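## Task

Put the scoop on the table near the litter pan, touching only the table and with its hollow facing upward. Do not move the pan or knock anything over.

## Robot and tools

Robot: two arms, left_arm and right_arm, each with a parallel two-finger gripper and a wrist camera. A two-camera stand is fixed behind them. Calibrated bases in the scene frame: left_arm at (-0.013, +0.313, 0) m with quat_wxyz (+1.000, 0, 0, -0.004); right_arm at (0, -0.256, 0) m with quat_wxyz (+1.000, 0, 0, 0).

Frames: the scene frame has its origin at table-top height, halfway between the nominal bases. +x points out over the table, +z points up, and left_arm sits on the +y side. Arm names do not match image left and right. Reported hand positions, quaternions and move targets use the scene frame. Offsets use the current Hand target's own axes. For a gripper, +z runs along the fingers and the fingers open and close along y. end_effector_position is the point between the pads, about 1 cm short of the fingertips. Printed poses can be a few cm off, more at long reach.

execute_actions(actions, cameras): actions is a list of actions. Each action is a table of up to 15 rows at 1/30 s per row. If a table is shorter, its last row repeats to fill 15. Every row has 14 numbers in [-1, 1]: dx, dy, dz, rx, ry, rz, opening for left_arm, then the same seven for right_arm. Both arms are always included. The six pose numbers are an offset from that arm's Hand target as it stood when the action began. Each row is measured from that same start, not from the row before. The next action starts from the updated Hand target, so sending the same offset again moves the arm further. Scale: 1.0 equals 0.6 m or 180 degrees, and rx, ry, rz form a single rotation vector. Opening is absolute: +1 is fully open (0.094 m) and -1 is closed. Sending all six pose numbers as 0 re-commands the present Hand target. A 0 for opening is itself a command, so repeat the present opening to keep a gripper as it is. cameras: a list of names, ["all"], or []. Images come back only for an empty actions list or when cameras are requested. An empty list also reports the scene number and task.

move(target, speed, blend, opening_speed, grip_force, blocking, cameras): target is one 14-number row or a list of up to 15 rows, laid out and scaled as above. Every row is an offset from the same starting Hand targets, not from the previous row. Paths are straight, and each gripper turns the short way. The whole move shares a 10 s cap and lasts at least 0.5 s. speed is in m/s, from 0.002 to 2.9, default 0.25; rotation is capped at twice that figure in rad/s. Give one value or one per target. blend (m) rounds corners within a list; 0 stops at each point. opening_speed is the gripper's rate on the -1..+1 scale per second, at least 0.2. Use it for gentle closing. grip_force is newtons per pad, 10 to 50. It stays set once given; lower values close slowly. blocking=false returns after about 0.5 s while the move keeps going. Moves do not avoid obstacles or the other arm. Keep paths away from an arm's own base, or its shoulder posture may flip. Faster moves lag and overshoot more and hit harder. The result adds a move: line. done means the arm is at rest within 10 mm and 2 degrees. Other endings include off_target, moving, held (a check blocked a step or the clearance check halted the move) and fault. limits=paced means the pose was clipped; limits=held means steps were withheld.

wait(seconds 0-10) lets the scene run with commands held, and a running move continues. stop brakes a running move; this needs some distance. zoom_image(camera, region [x0, y0, x1, y1] in pixels, at most 504x504) enlarges part of the latest image. finished_scene(scene) ends the current scene, given as an integer. After it, make no further calls in that reply.

Cameras (896x504): cam_head_left, cam_head_right, cam_high, cam_low, cam_left_wrist, cam_right_wrist. Approximate pinhole intrinsics are provided for each.

Motion details: each control step, the commanded orientation is clipped to within 40 degrees of the measured one. Hand target is the last commanded pose after that clip. A gripper may rest a few cm short of its target due to friction or load. Waiting will not fix this; resend the pose or add the missing offset. A blocked arm keeps pushing until you command it back past the contact point. The scene keeps running while you think.

Grip readings: grip_measured uses the opening scale. With nothing held it may read up to about 2.5 mm wide. On a held part it reads slightly narrower than the part. Squeeze grows about 1 N per 0.001 below first contact, then jumps to full force (about 50-64 N per pad). To release, command an opening clearly above grip_measured. grip_effort_nm is the motor effort average in N m at the shaft: negative closes, positive opens. It never fully returns to zero. Joint torques include gravity, use the Joint positions order, and wrap at ±28 N m for joints 1-3. Joint ranges in rad: waist -2.618..3.054, shoulder 0..3.142, elbow 0..3.142 (straight at 2.901), wrist pitch ±1.571, wrist yaw ±1.571, wrist roll ±2.094.

Heat: holding loads, staying stretched, or pushing at unreachable poses heats motors. At 75 °C a MOTOR HOT line appears. At 90 °C an OVER-TEMPERATURE FAULT folds that arm and it stays idle. At 100 °C the arm goes limp.

Avoid: dropping the scoop from height, opening while it still moves, slams, hard hits or pushes, the arms or grippers touching each other, strain on wrist camera cables, arm stops, and anything leaving the table. Loose objects may get small random nudges. Set the scoop down gently, release it, and check that it stays put before finishing.

Each tool is called after "Request:" by a JSON object that holds its "name" and its "arguments", one argument or row to a line.

## Session

I'll start by looking at the scene.

Request:
{"name": "execute_actions", "arguments": {
  "actions": []
}}

Scene clock: 0.00 s.
left_arm: end_effector_position=(+0.2862, +0.3074, +0.2176) grip_measured=+1.000 grip_effort_nm=n/a end_effector_quat_wxyz=(+0.488, -0.196, +0.849, +0.054) | right_arm: end_effector_position=(+0.3321, -0.1491, +0.2470) grip_measured=+1.000 grip_effort_nm=n/a end_effector_quat_wxyz=(+0.419, -0.063, +0.889, +0.175)
Joint positions: left_arm=[-0.349 0.911 0.779 -0.535 -0.579 -0.522 0.094] | right_arm=[0.195 1.103 1.026 -0.568 -0.218 0.163 0.094]
Joint velocities: within noise
Joint torques (N m): no reading
Heat: left arm: 34 °C; right arm: 38 °C.
Hand target: left_arm +0.2872, +0.3087, +0.2264; +0.499, -0.200, +0.842, +0.052 | right_arm +0.3345, -0.1483, +0.2616; +0.439, -0.067, +0.878, +0.177
Tool commands: left_gripper/opening=+1.0 right_gripper/opening=+1.0

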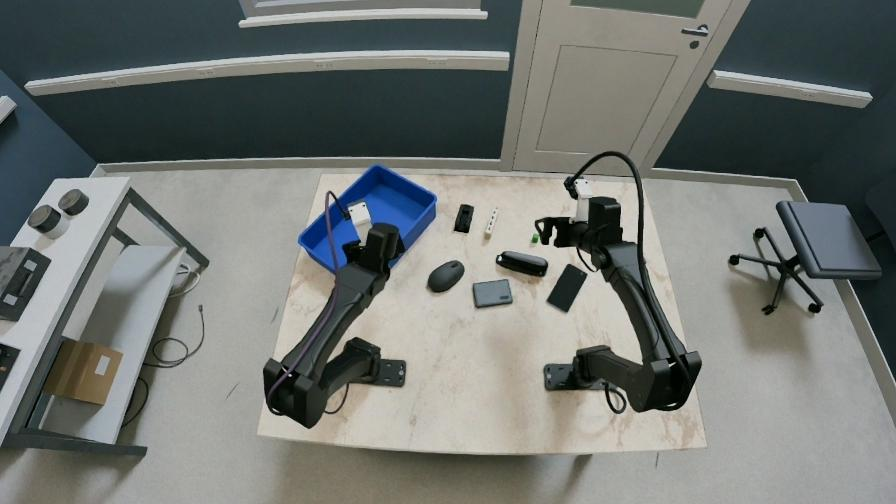

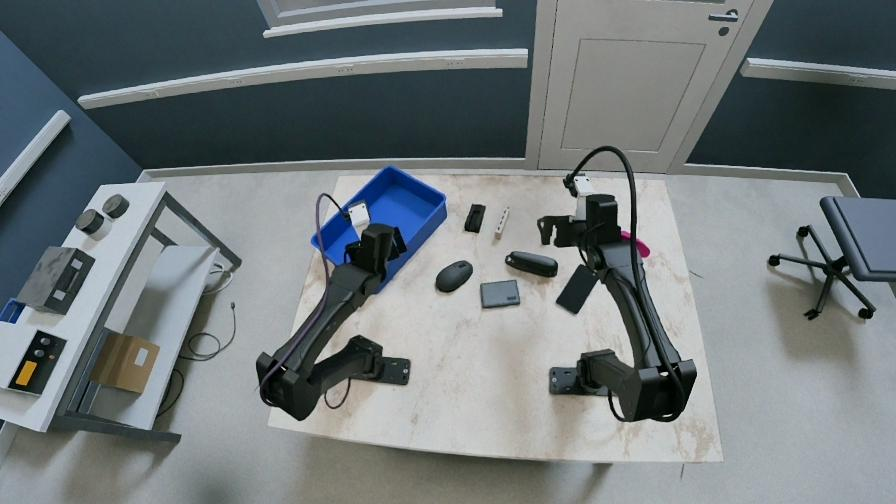

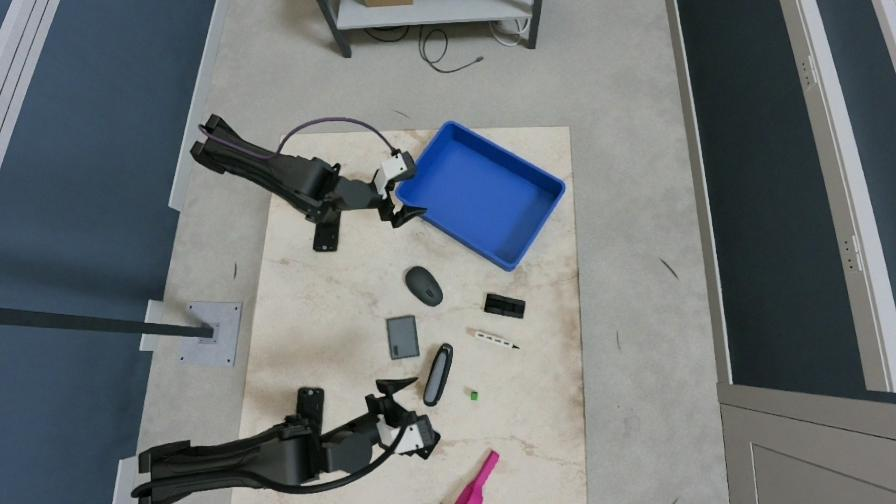

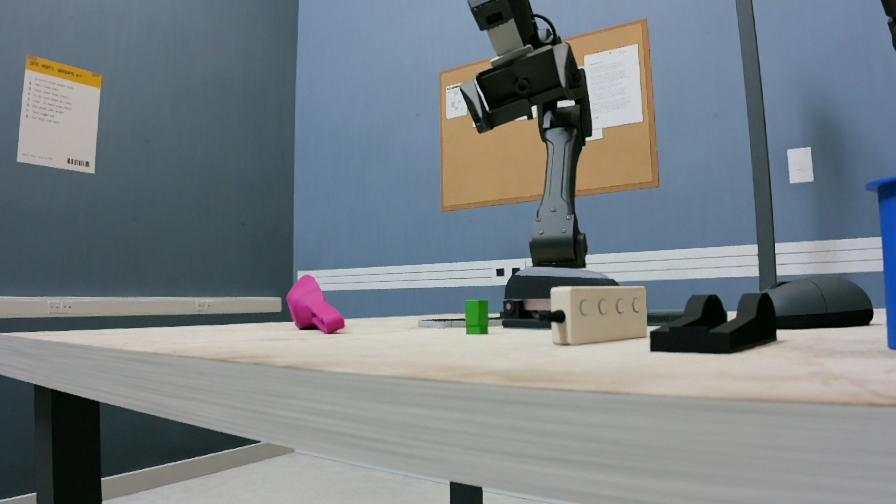

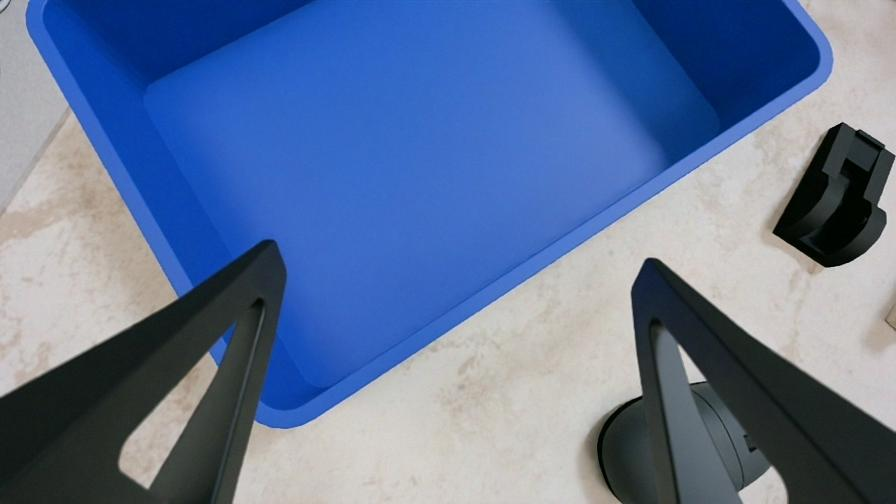

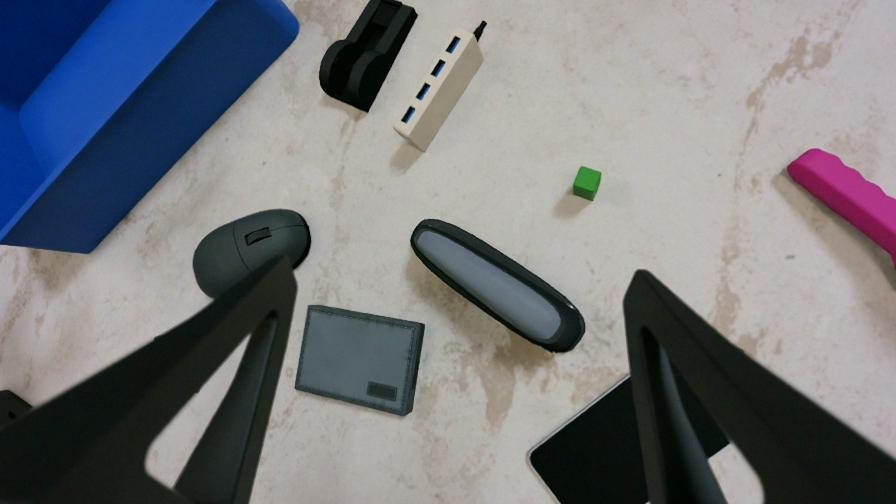

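Request:
{"name": "zoom_image", "arguments": {
  "camera": "cam_low",
  "region": [250, 240, 420, 350]
}}

Request:
{"name": "zoom_image", "arguments": {
  "camera": "cam_high",
  "region": [380, 380, 600, 504]
}}

Request:
{"name": "zoom_image", "arguments": {
  "camera": "cam_head_right",
  "region": [540, 160, 720, 300]
}}

Request:
{"name": "zoom_image", "arguments": {
  "camera": "cam_right_wrist",
  "region": [646, 50, 896, 300]
}}

Scaled by 2.965.

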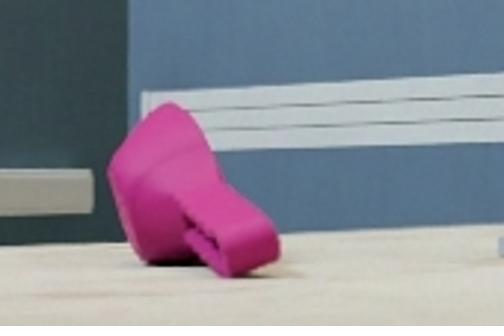

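Scaled by 2.291.

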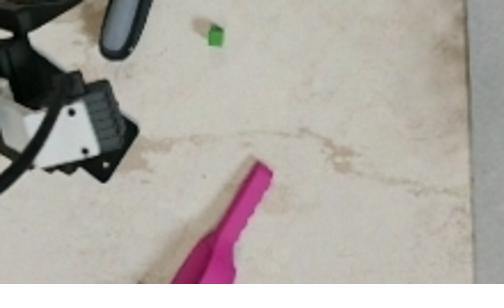

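Scaled by 2.800.

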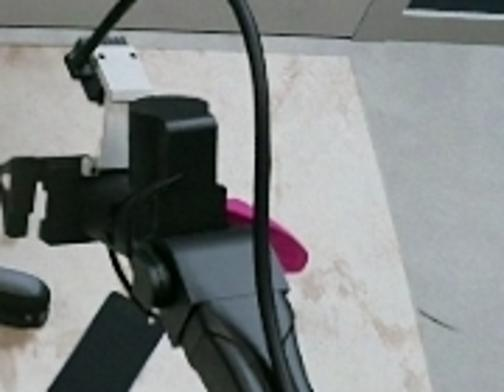

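Scaled by 2.016.

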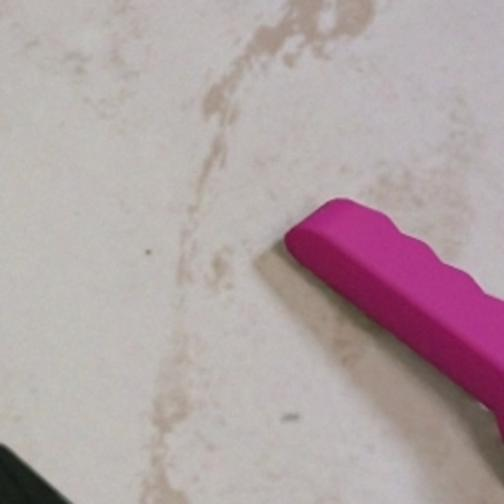

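Request:
{"name": "move", "arguments": {
  "target": [0,0,0,0,0,0,1,-0.1182,-0.4778,-0.0128,0.1176,0.2918,0.0445,1],
  "speed": 0.2,
  "cameras": ["cam_head_right","cam_high","cam_low","cam_right_wrist"]
}}

Scene clock: 68.30 s.
left_arm: end_effector_position=(+0.2862, +0.3074, +0.2176) grip_measured=+1.000 grip_effort_nm=0.00 end_effector_quat_wxyz=(+0.488, -0.196, +0.849, +0.054) | right_arm: end_effector_position=(+0.4446, -0.4172, +0.2478) grip_measured=+1.000 grip_effort_nm=0.00 end_effector_quat_wxyz=(+0.180, +0.004, +0.982, -0.062)
Joint positions: left_arm=[-0.349 0.911 0.779 -0.535 -0.579 -0.522 0.094] | right_arm=[-0.353 2.201 2.589 -1.575 -0.006 -0.343 0.094]
Joint torques (N m): left_arm=[-0.05 -2.65 7.99 1.5 -0.33 -0.01] | right_arm=[-0.09 -9.4 7.76 1.02 0.06 -0.09]
Heat: left arm: 36 °C; right arm: 41 °C.
Hand target: left_arm +0.2872, +0.3087, +0.2264; +0.499, -0.200, +0.842, +0.052 | right_arm +0.4499, -0.4200, +0.2497; -0.001, +0.000, +1.000, +0.000
Off the commanded pose: left_arm 0.009 m, 2 deg | right_arm 0.006 m, 22 deg.
joint read past its limit (right arm) — joint 4 (wrist pitch), lower limit.
joint sent to its limit (right arm) — joint 4 (wrist pitch), lower limit. The joint targets are off in orientation, not in position.
move: off_target (right_arm)
Images, in order (width x height): cam_head_right 896x504, cam_high 896x504, cam_low 896x504, cam_right_wrist 896x504.

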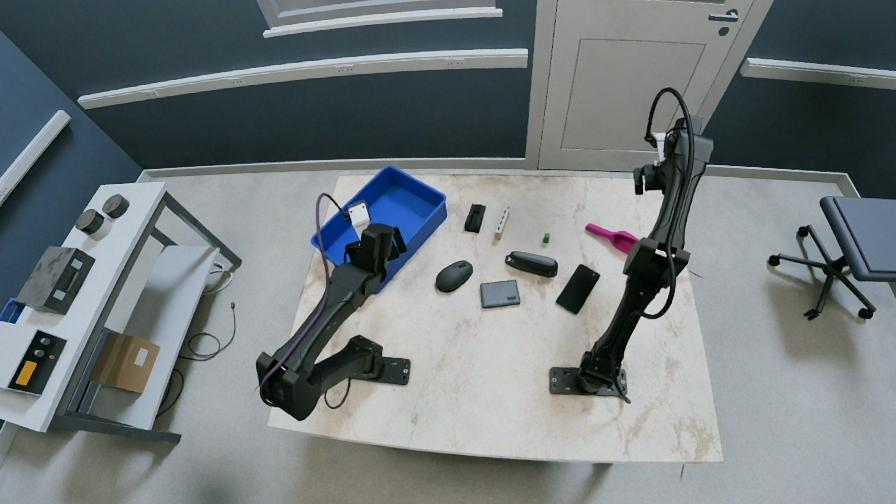

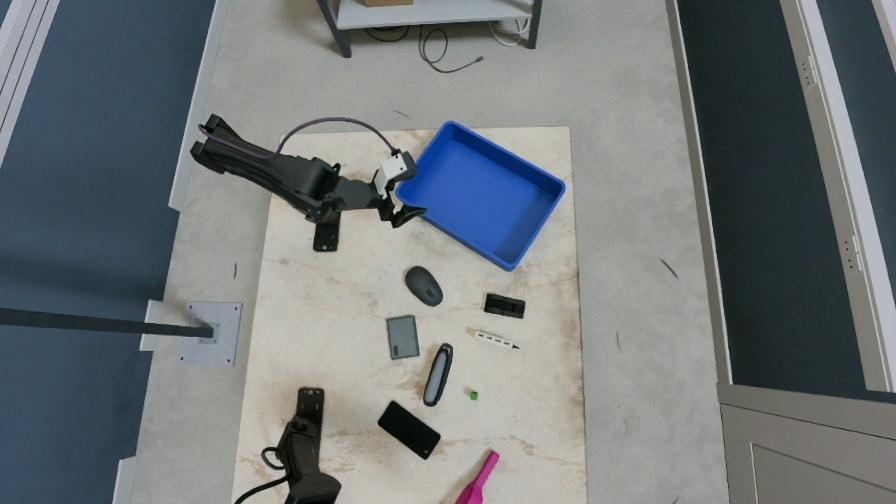

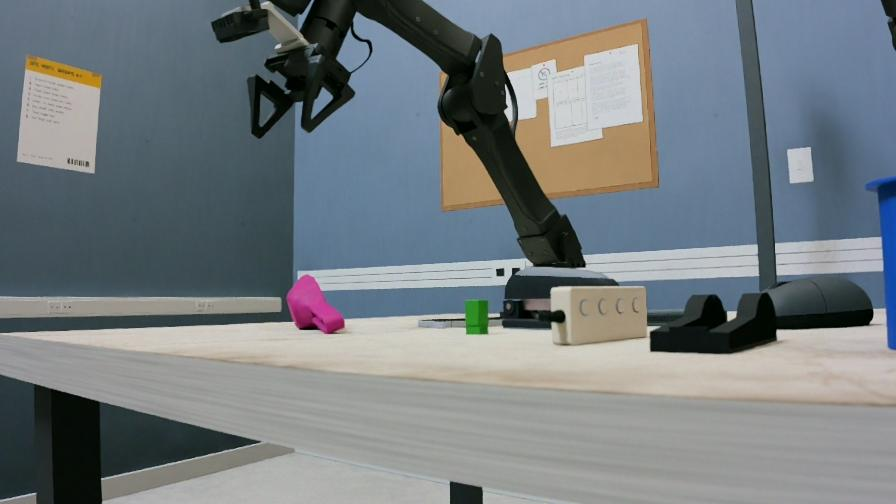

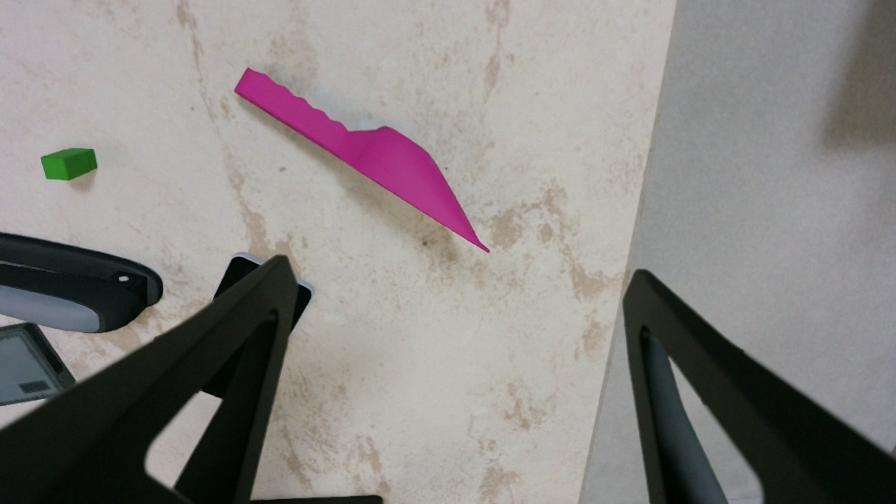

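Request:
{"name": "zoom_image", "arguments": {
  "camera": "cam_right_wrist",
  "region": [200, 40, 520, 280]
}}

Request:
{"name": "zoom_image", "arguments": {
  "camera": "cam_head_right",
  "region": [560, 200, 690, 290]
}}

Request:
{"name": "zoom_image", "arguments": {
  "camera": "cam_low",
  "region": [270, 260, 360, 350]
}}

Scaled by 1.575.

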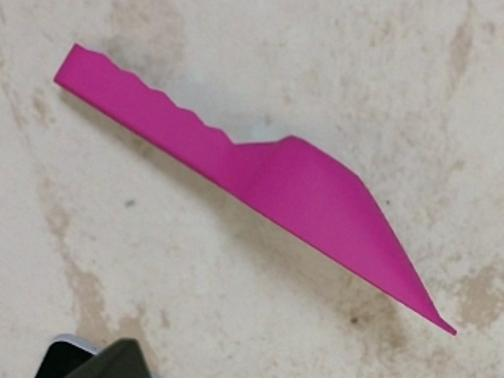

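Scaled by 3.877.

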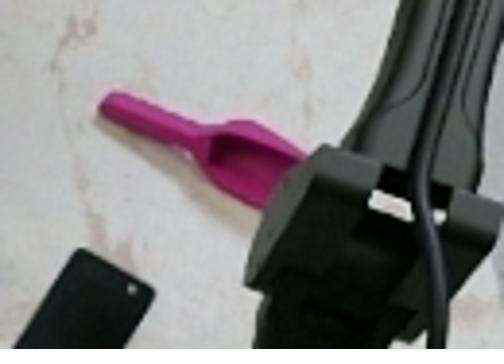

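Scaled by 5.600.

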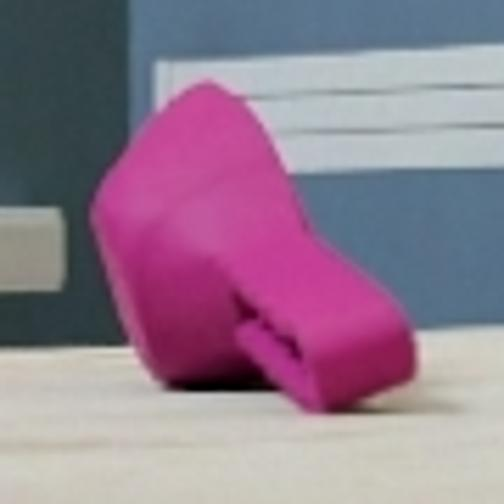

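Request:
{"name": "zoom_image", "arguments": {
  "camera": "cam_low",
  "region": [200, 0, 400, 150]
}}

Request:
{"name": "zoom_image", "arguments": {
  "camera": "cam_high",
  "region": [350, 90, 600, 330]
}}

Scaled by 2.520.

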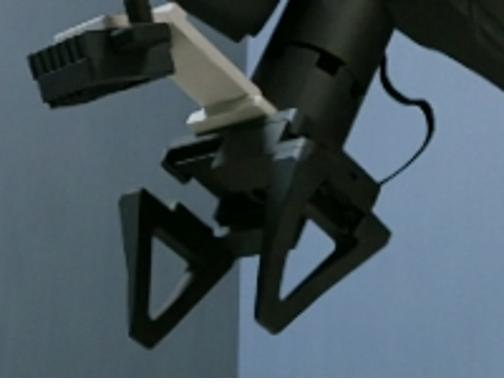

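Scaled by 2.016.

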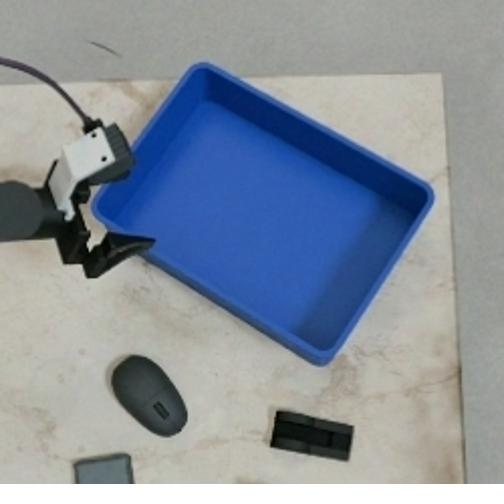

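Request:
{"name": "move", "arguments": {
  "target": [
    [0,0,0,0,0,0,1,0.05,0.2833,0.25,0,-0.25,0,-0.9],
    [0,0,0,0,0,0,1,0.05,0.2833,0.3667,0,-0.25,0,-0.9]
  ],
  "speed": 0.2,
  "cameras": ["cam_high","cam_low","cam_right_wrist"]
}}

Scene clock: 387.13 s.
left_arm: end_effector_position=(+0.2862, +0.3074, +0.2176) grip_measured=+1.000 grip_effort_nm=0.00 end_effector_quat_wxyz=(+0.488, -0.196, +0.849, +0.054) | right_arm: end_effector_position=(+0.4115, -0.2510, +0.0262) grip_measured=-0.898 grip_effort_nm=-0.11 end_effector_quat_wxyz=(+0.368, -0.002, +0.930, +0.000)
Joint positions: left_arm=[-0.349 0.911 0.779 -0.535 -0.579 -0.522 0.094] | right_arm=[0.012 1.704 0.718 0.169 0.006 0.004 0.005]
Joint torques (N m): left_arm=[-0.05 -2.62 7.94 1.54 -0.35 0.02] | right_arm=[0.44 -5.96 6.24 1.9 0.07 0.05]
Heat: left arm: 39 °C; right arm: 41 °C.
Hand target: left_arm +0.2872, +0.3087, +0.2264; +0.499, -0.200, +0.842, +0.052 | right_arm +0.4196, -0.2498, +0.0299; +0.382, +0.000, +0.924, +0.000
Off the commanded pose: left_arm 0.009 m, 2 deg | right_arm 0.009 m, 2 deg.
move: done
Images, in order (width x height): cam_high 896x504, cam_low 896x504, cam_right_wrist 896x504.

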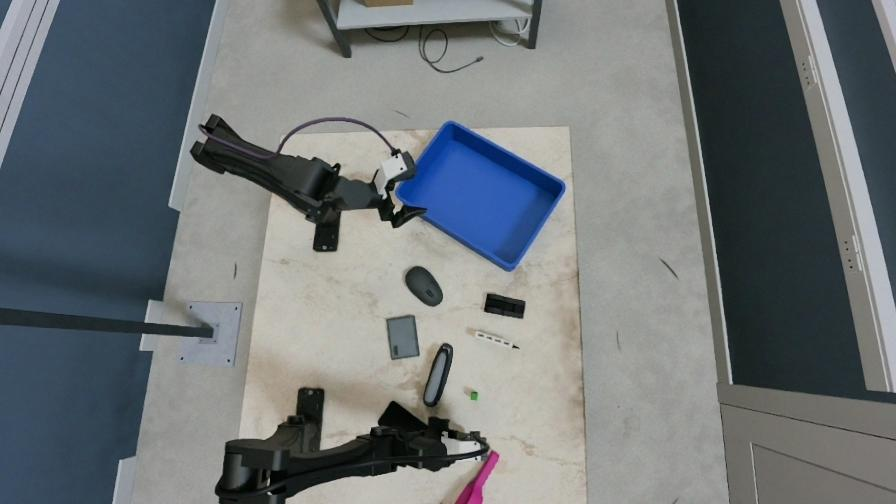

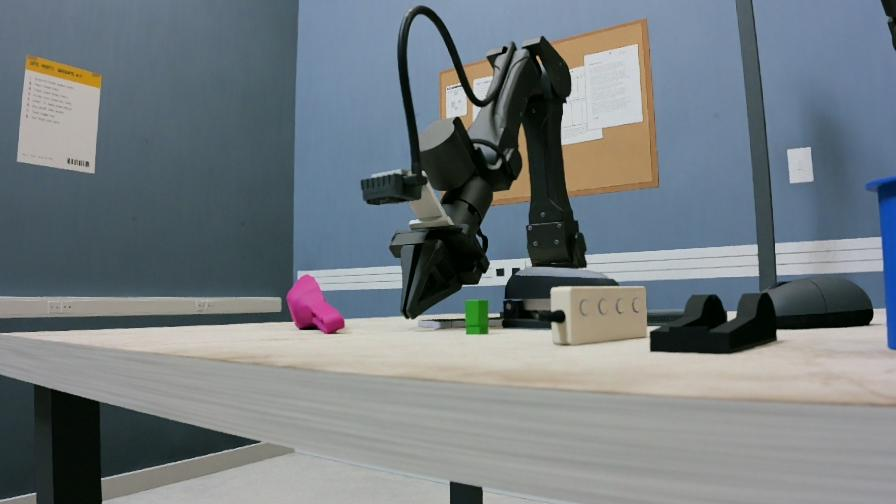

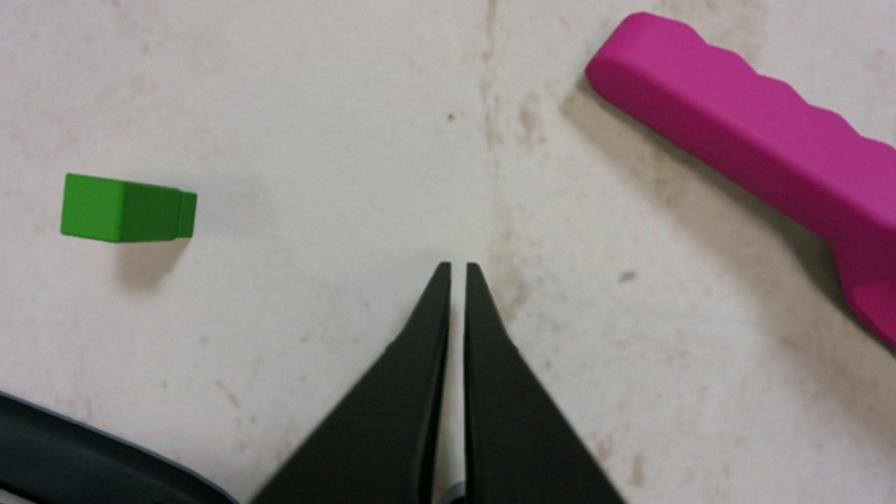

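Request:
{"name": "move", "arguments": {
  "target": [
    [0,0,0,0,0,0,1,-0.106,0.0833,-0.106,0,0,0,-0.9],
    [0,0,0,0,0,0,1,-0.1538,0.5830,-0.2472,0,0,0,-0.9]
  ],
  "speed": 0.25,
  "blend": [0.03, 0],
  "cameras": ["cam_high","cam_head_right","cam_right_wrist"]
}}

Scene clock: 475.87 s.
left_arm: end_effector_position=(+0.2862, +0.3074, +0.2176) grip_measured=+1.000 grip_effort_nm=0.00 end_effector_quat_wxyz=(+0.488, -0.196, +0.849, +0.054) | right_arm: end_effector_position=(+0.3715, +0.0995, +0.1950) grip_measured=-0.898 grip_effort_nm=-0.11 end_effector_quat_wxyz=(+0.370, -0.014, +0.929, +0.002)
Joint positions: left_arm=[-0.349 0.911 0.779 -0.535 -0.579 -0.522 0.094] | right_arm=[0.957 2.074 1.983 -0.968 0.587 0.769 0.005]
Joint torques (N m): left_arm=[-0.12 -2.61 7.98 1.51 -0.33 0] | right_arm=[-0.68 -9.46 9.48 1.13 0.57 0.09]
Heat: left arm: 39 °C; right arm: 40 °C.
Hand target: left_arm +0.2872, +0.3087, +0.2264; +0.499, -0.200, +0.842, +0.052 | right_arm +0.3804, +0.0998, +0.2002; +0.382, +0.000, +0.924, +0.000
Off the commanded pose: left_arm 0.009 m, 2 deg | right_arm 0.010 m, 2 deg.
move: done
Images, in order (width x height): cam_head_right 896x504, cam_high 896x504, cam_right_wrist 896x504.

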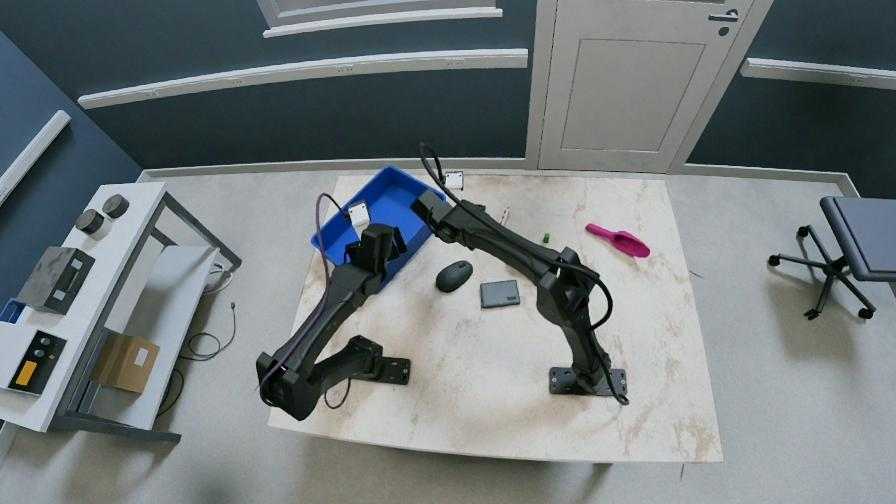

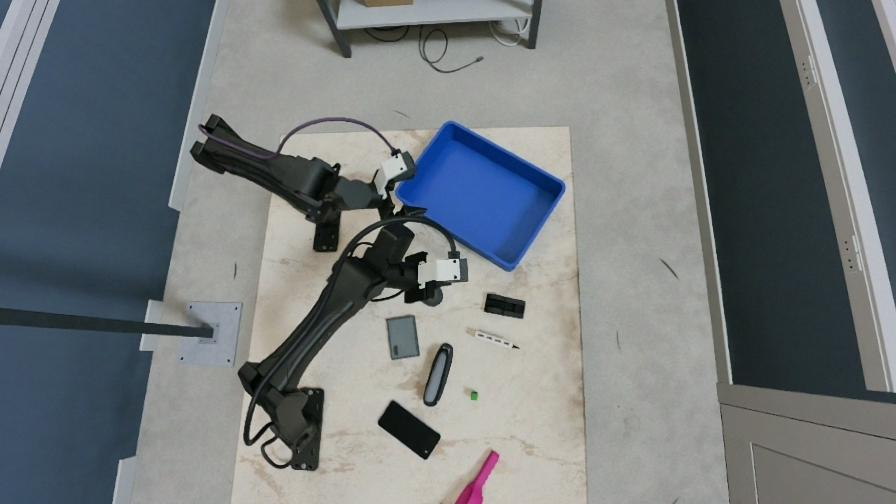

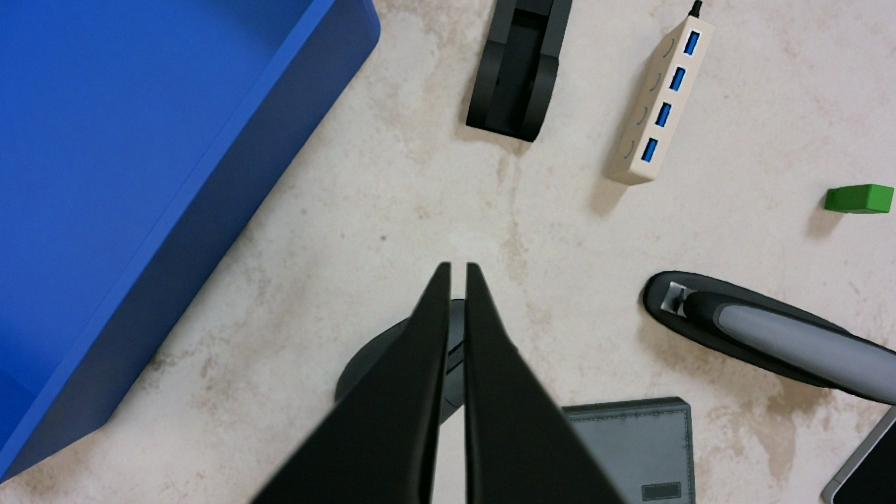

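Request:
{"name": "move", "arguments": {
  "target": [0,0,0,0,0,0,1,0.0357,-0.7163,0.2002,-0.1174,0.2305,-0.2841,0.2],
  "speed": 0.25,
  "cameras": ["cam_low","cam_right_wrist","cam_head_right"]
}}

Scene clock: 639.07 s.
left_arm: end_effector_position=(+0.2862, +0.3074, +0.2176) grip_measured=+1.000 grip_effort_nm=0.00 end_effector_quat_wxyz=(+0.488, -0.196, +0.849, +0.054) | right_arm: end_effector_position=(+0.4456, -0.3326, +0.1015) grip_measured=+0.198 grip_effort_nm=0.10 end_effector_quat_wxyz=(-0.001, -0.447, +0.894, -0.002)
Joint positions: left_arm=[-0.349 0.911 0.779 -0.535 -0.579 -0.522 0.094] | right_arm=[-0.171 2.342 2.279 -1.506 0.005 -1.099 0.056]
Joint torques (N m): left_arm=[-0.08 -2.61 7.99 1.52 -0.34 0] | right_arm=[0.53 -10.52 8.34 0.2 -0.04 -0.13]
Heat: left arm: 39 °C; right arm: 43 °C.
Hand target: left_arm +0.2872, +0.3087, +0.2264; +0.499, -0.200, +0.842, +0.052 | right_arm +0.4499, -0.3298, +0.0998; +0.000, -0.454, +0.891, +0.000
Off the commanded pose: left_arm 0.009 m, 2 deg | right_arm 0.005 m, 1 deg.
move: done
Images, in order (width x height): cam_head_right 896x504, cam_low 896x504, cam_right_wrist 896x504.

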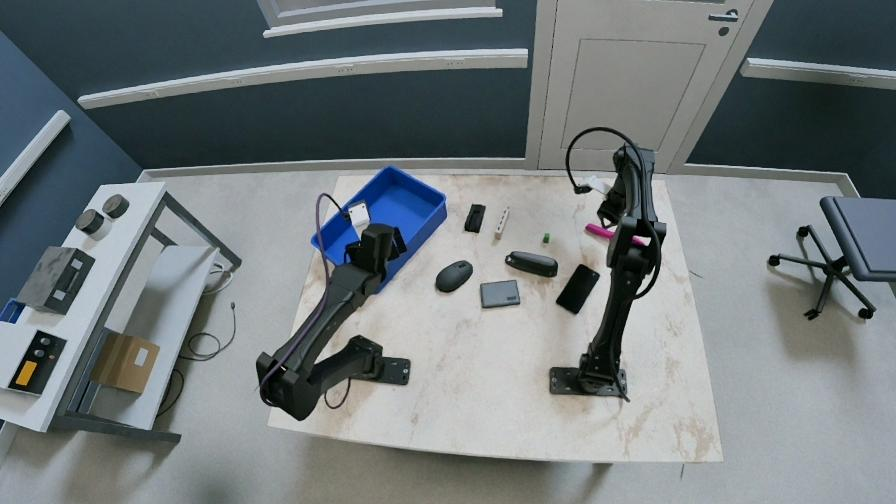

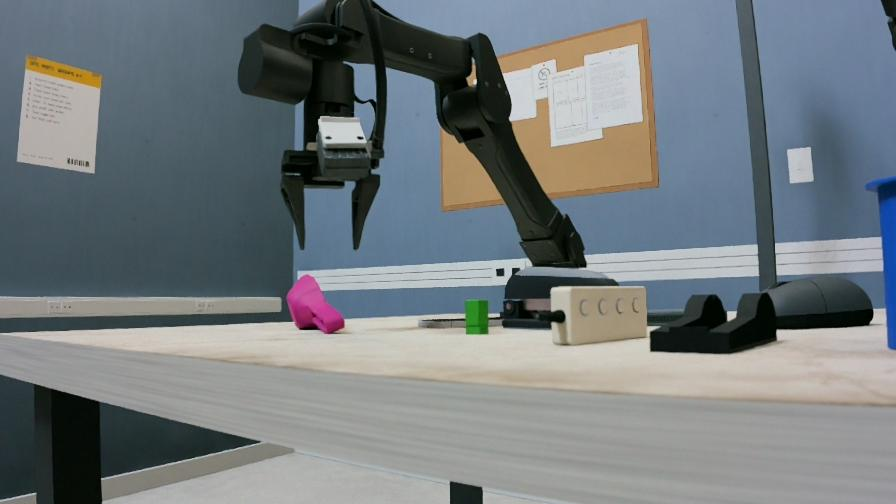

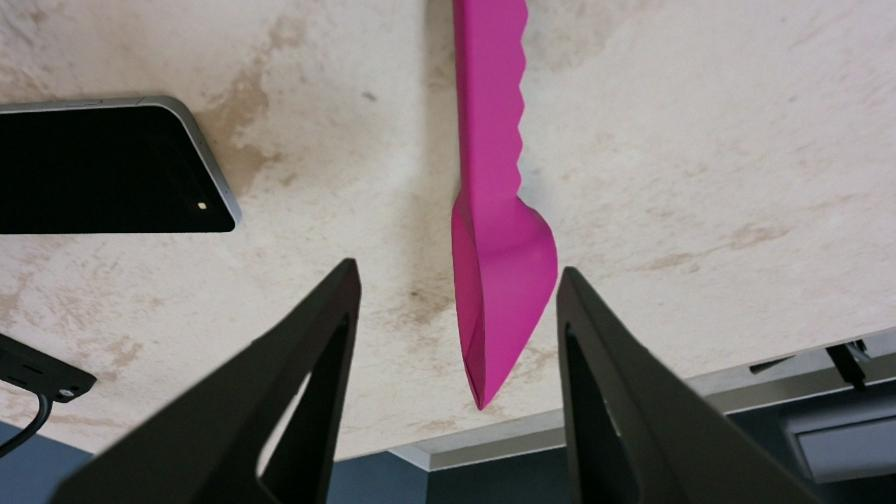

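Request:
{"name": "move", "arguments": {
  "target": [0,0,0,0,0,0,1,0,-0.0192,0.108,0,0,0,0.2],
  "speed": 0.15,
  "cameras": ["cam_low","cam_right_wrist"]
}}

Request:
{"name": "zoom_image", "arguments": {
  "camera": "cam_low",
  "region": [240, 180, 420, 350]
}}

Scene clock: 664.93 s.
left_arm: end_effector_position=(+0.2862, +0.3074, +0.2176) grip_measured=+1.000 grip_effort_nm=-0.01 end_effector_quat_wxyz=(+0.488, -0.196, +0.849, +0.054) | right_arm: end_effector_position=(+0.4558, -0.3345, +0.0395) grip_measured=+0.198 grip_effort_nm=0.10 end_effector_quat_wxyz=(-0.004, -0.452, +0.892, -0.001)
Joint positions: left_arm=[-0.349 0.911 0.779 -0.535 -0.579 -0.522 0.094] | right_arm=[-0.171 2.387 2.109 -1.298 0.006 -1.11 0.056]
Joint torques (N m): left_arm=[-0.13 -2.59 8.05 1.5 -0.33 0] | right_arm=[-0.54 -11.62 6.32 0.43 -0.06 -0.11]
Heat: left arm: 40 °C; right arm: 41 °C.
Hand target: left_arm +0.2872, +0.3087, +0.2264; +0.499, -0.200, +0.842, +0.052 | right_arm +0.4591, -0.3365, +0.0350; +0.000, -0.454, +0.891, +0.000
Off the commanded pose: left_arm 0.009 m, 2 deg | right_arm 0.006 m, 0 deg.
move: done
Images, in order (width x height): cam_low 896x504, cam_right_wrist 896x504.

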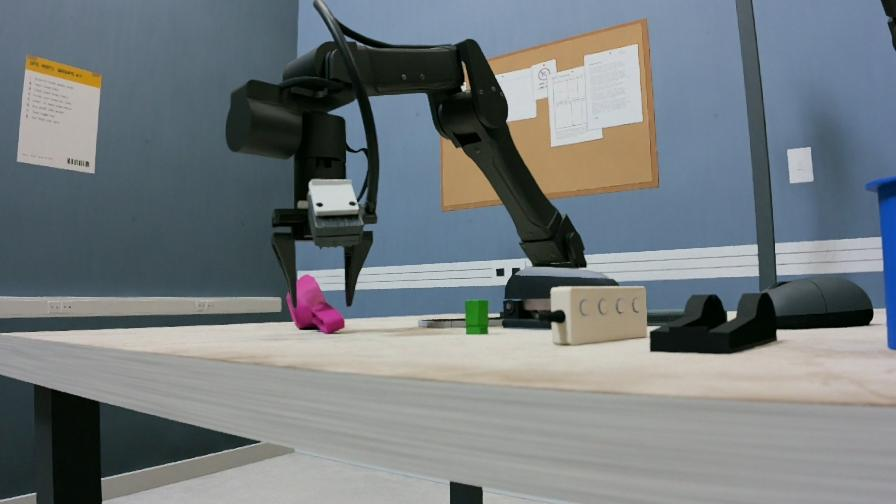

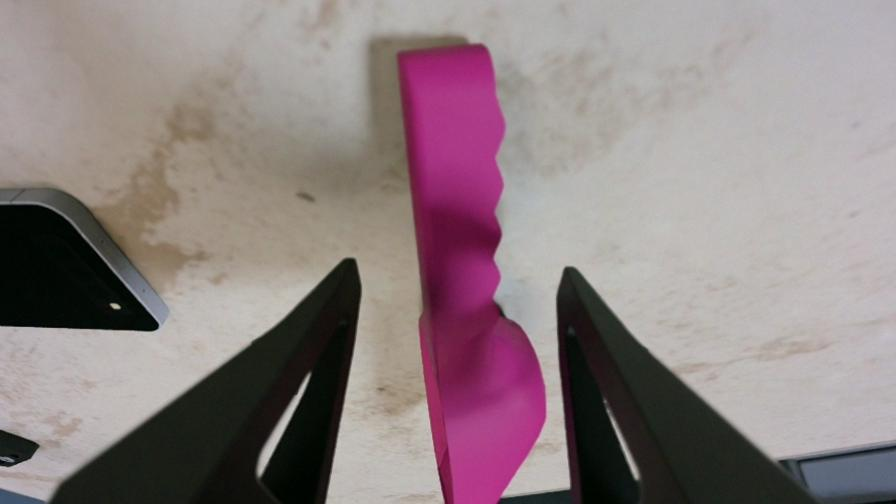

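Scaled by 2.800.

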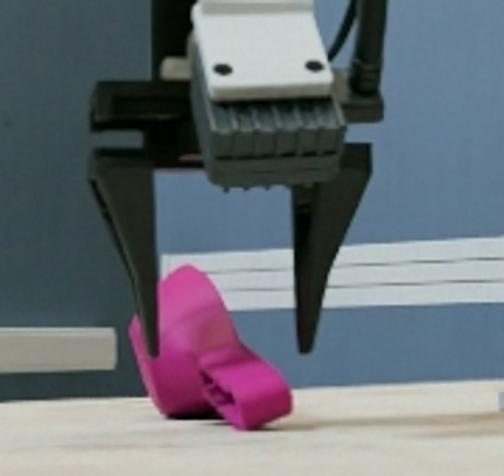

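Request:
{"name": "move", "arguments": {
  "target": [0,0,0,0,0,0,1,0,0,0.0358,0,0,0,0.2],
  "speed": 0.1,
  "cameras": ["cam_low"]
}}

Request:
{"name": "zoom_image", "arguments": {
  "camera": "cam_low",
  "region": [240, 180, 420, 350]
}}

Scene clock: 675.97 s.
left_arm: end_effector_position=(+0.2862, +0.3074, +0.2176) grip_measured=+1.000 grip_effort_nm=0.00 end_effector_quat_wxyz=(+0.488, -0.196, +0.849, +0.054) | right_arm: end_effector_position=(+0.4584, -0.3350, +0.0235) grip_measured=+0.198 grip_effort_nm=0.10 end_effector_quat_wxyz=(+0.002, -0.453, +0.892, -0.005)
Joint positions: left_arm=[-0.349 0.911 0.779 -0.535 -0.579 -0.522 0.094] | right_arm=[-0.171 2.387 2.045 -1.22 0.006 -1.111 0.056]
Joint torques (N m): left_arm=[-0.08 -2.5 7.95 1.5 -0.32 0] | right_arm=[-0.54 -10.91 5.83 0.49 -0.06 -0.11]
Heat: left arm: 40 °C; right arm: 41 °C.
Hand target: left_arm +0.2872, +0.3087, +0.2264; +0.499, -0.200, +0.842, +0.052 | right_arm +0.4592, -0.3365, +0.0135; +0.000, -0.454, +0.891, +0.000
Off the commanded pose: left_arm 0.009 m, 2 deg | right_arm 0.010 m, 1 deg.
move: done
Images, in order (width x height): cam_low 896x504.

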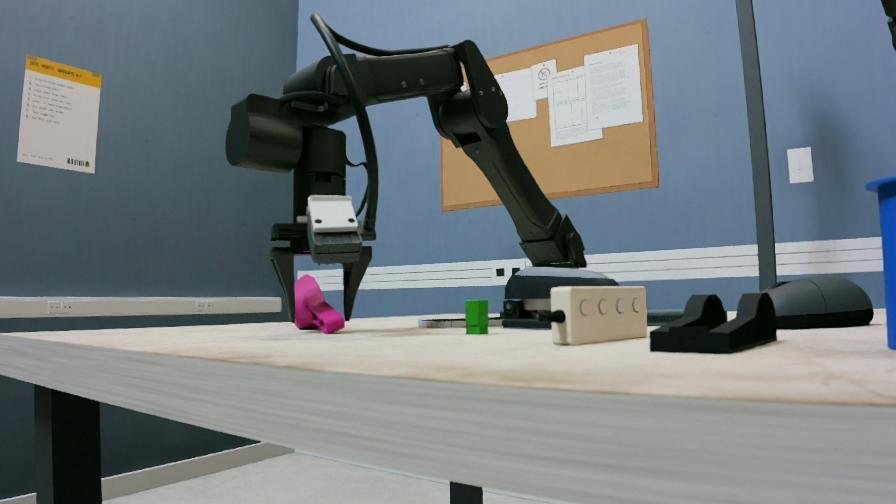

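Scaled by 2.800.

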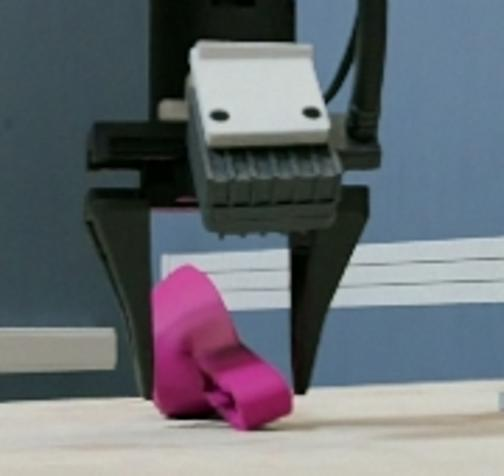

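Request:
{"name": "move", "arguments": {
  "target": [0,0,0,0,0,0,1,0,0,0,0,0,0,-0.8],
  "speed": 0.1,
  "opening_speed": 0.8,
  "cameras": ["cam_low","cam_right_wrist"]
}}

Request:
{"name": "zoom_image", "arguments": {
  "camera": "cam_low",
  "region": [240, 180, 420, 350]
}}

Scene clock: 685.90 s.
left_arm: end_effector_position=(+0.2862, +0.3074, +0.2176) grip_measured=+1.000 grip_effort_nm=-0.01 end_effector_quat_wxyz=(+0.488, -0.196, +0.849, +0.054) | right_arm: end_effector_position=(+0.4587, -0.3350, +0.0235) grip_measured=-0.520 grip_effort_nm=-1.03 end_effector_quat_wxyz=(+0.003, -0.453, +0.892, -0.005)
Joint positions: left_arm=[-0.349 0.911 0.779 -0.535 -0.579 -0.522 0.094] | right_arm=[-0.171 2.387 2.045 -1.219 0.006 -1.111 0.023]
Joint torques (N m): left_arm=[-0.12 -2.67 7.97 1.51 -0.34 0.01] | right_arm=[-0.57 -10.81 5.83 0.45 -0.06 -0.11]
Heat: left arm: 40 °C; right arm: 41 °C.
Hand target: left_arm +0.2872, +0.3087, +0.2264; +0.499, -0.200, +0.842, +0.052 | right_arm +0.4592, -0.3365, +0.0135; +0.000, -0.454, +0.891, +0.000
Off the commanded pose: left_arm 0.009 m, 2 deg | right_arm 0.010 m, 1 deg.
move: done
Images, in order (width x height): cam_low 896x504, cam_right_wrist 896x504.

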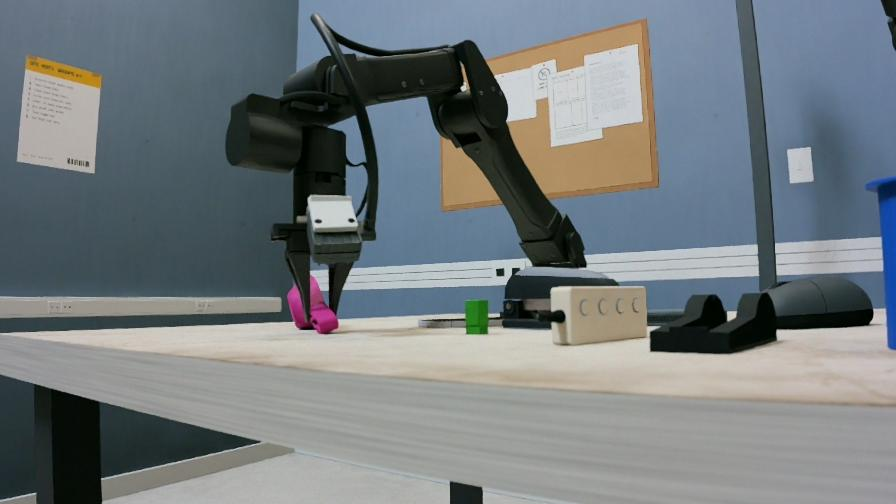

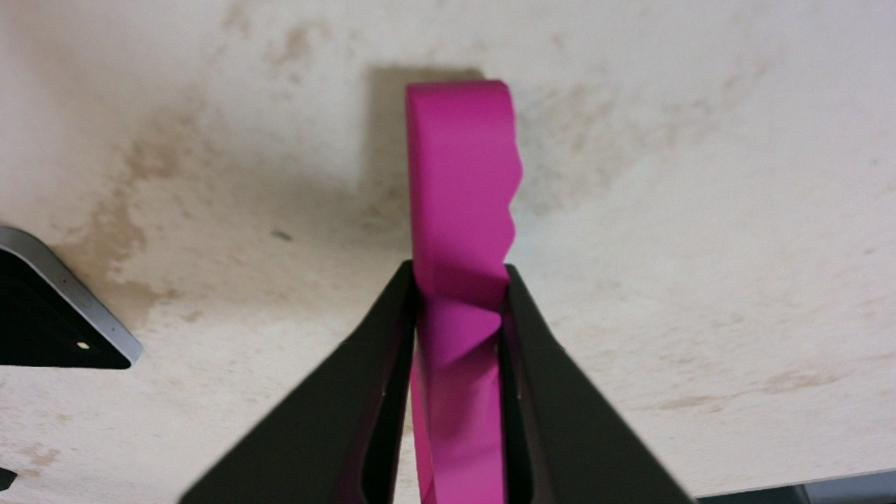

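Scaled by 2.800.

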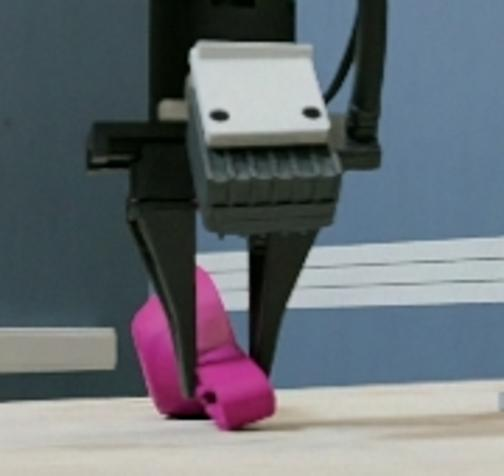

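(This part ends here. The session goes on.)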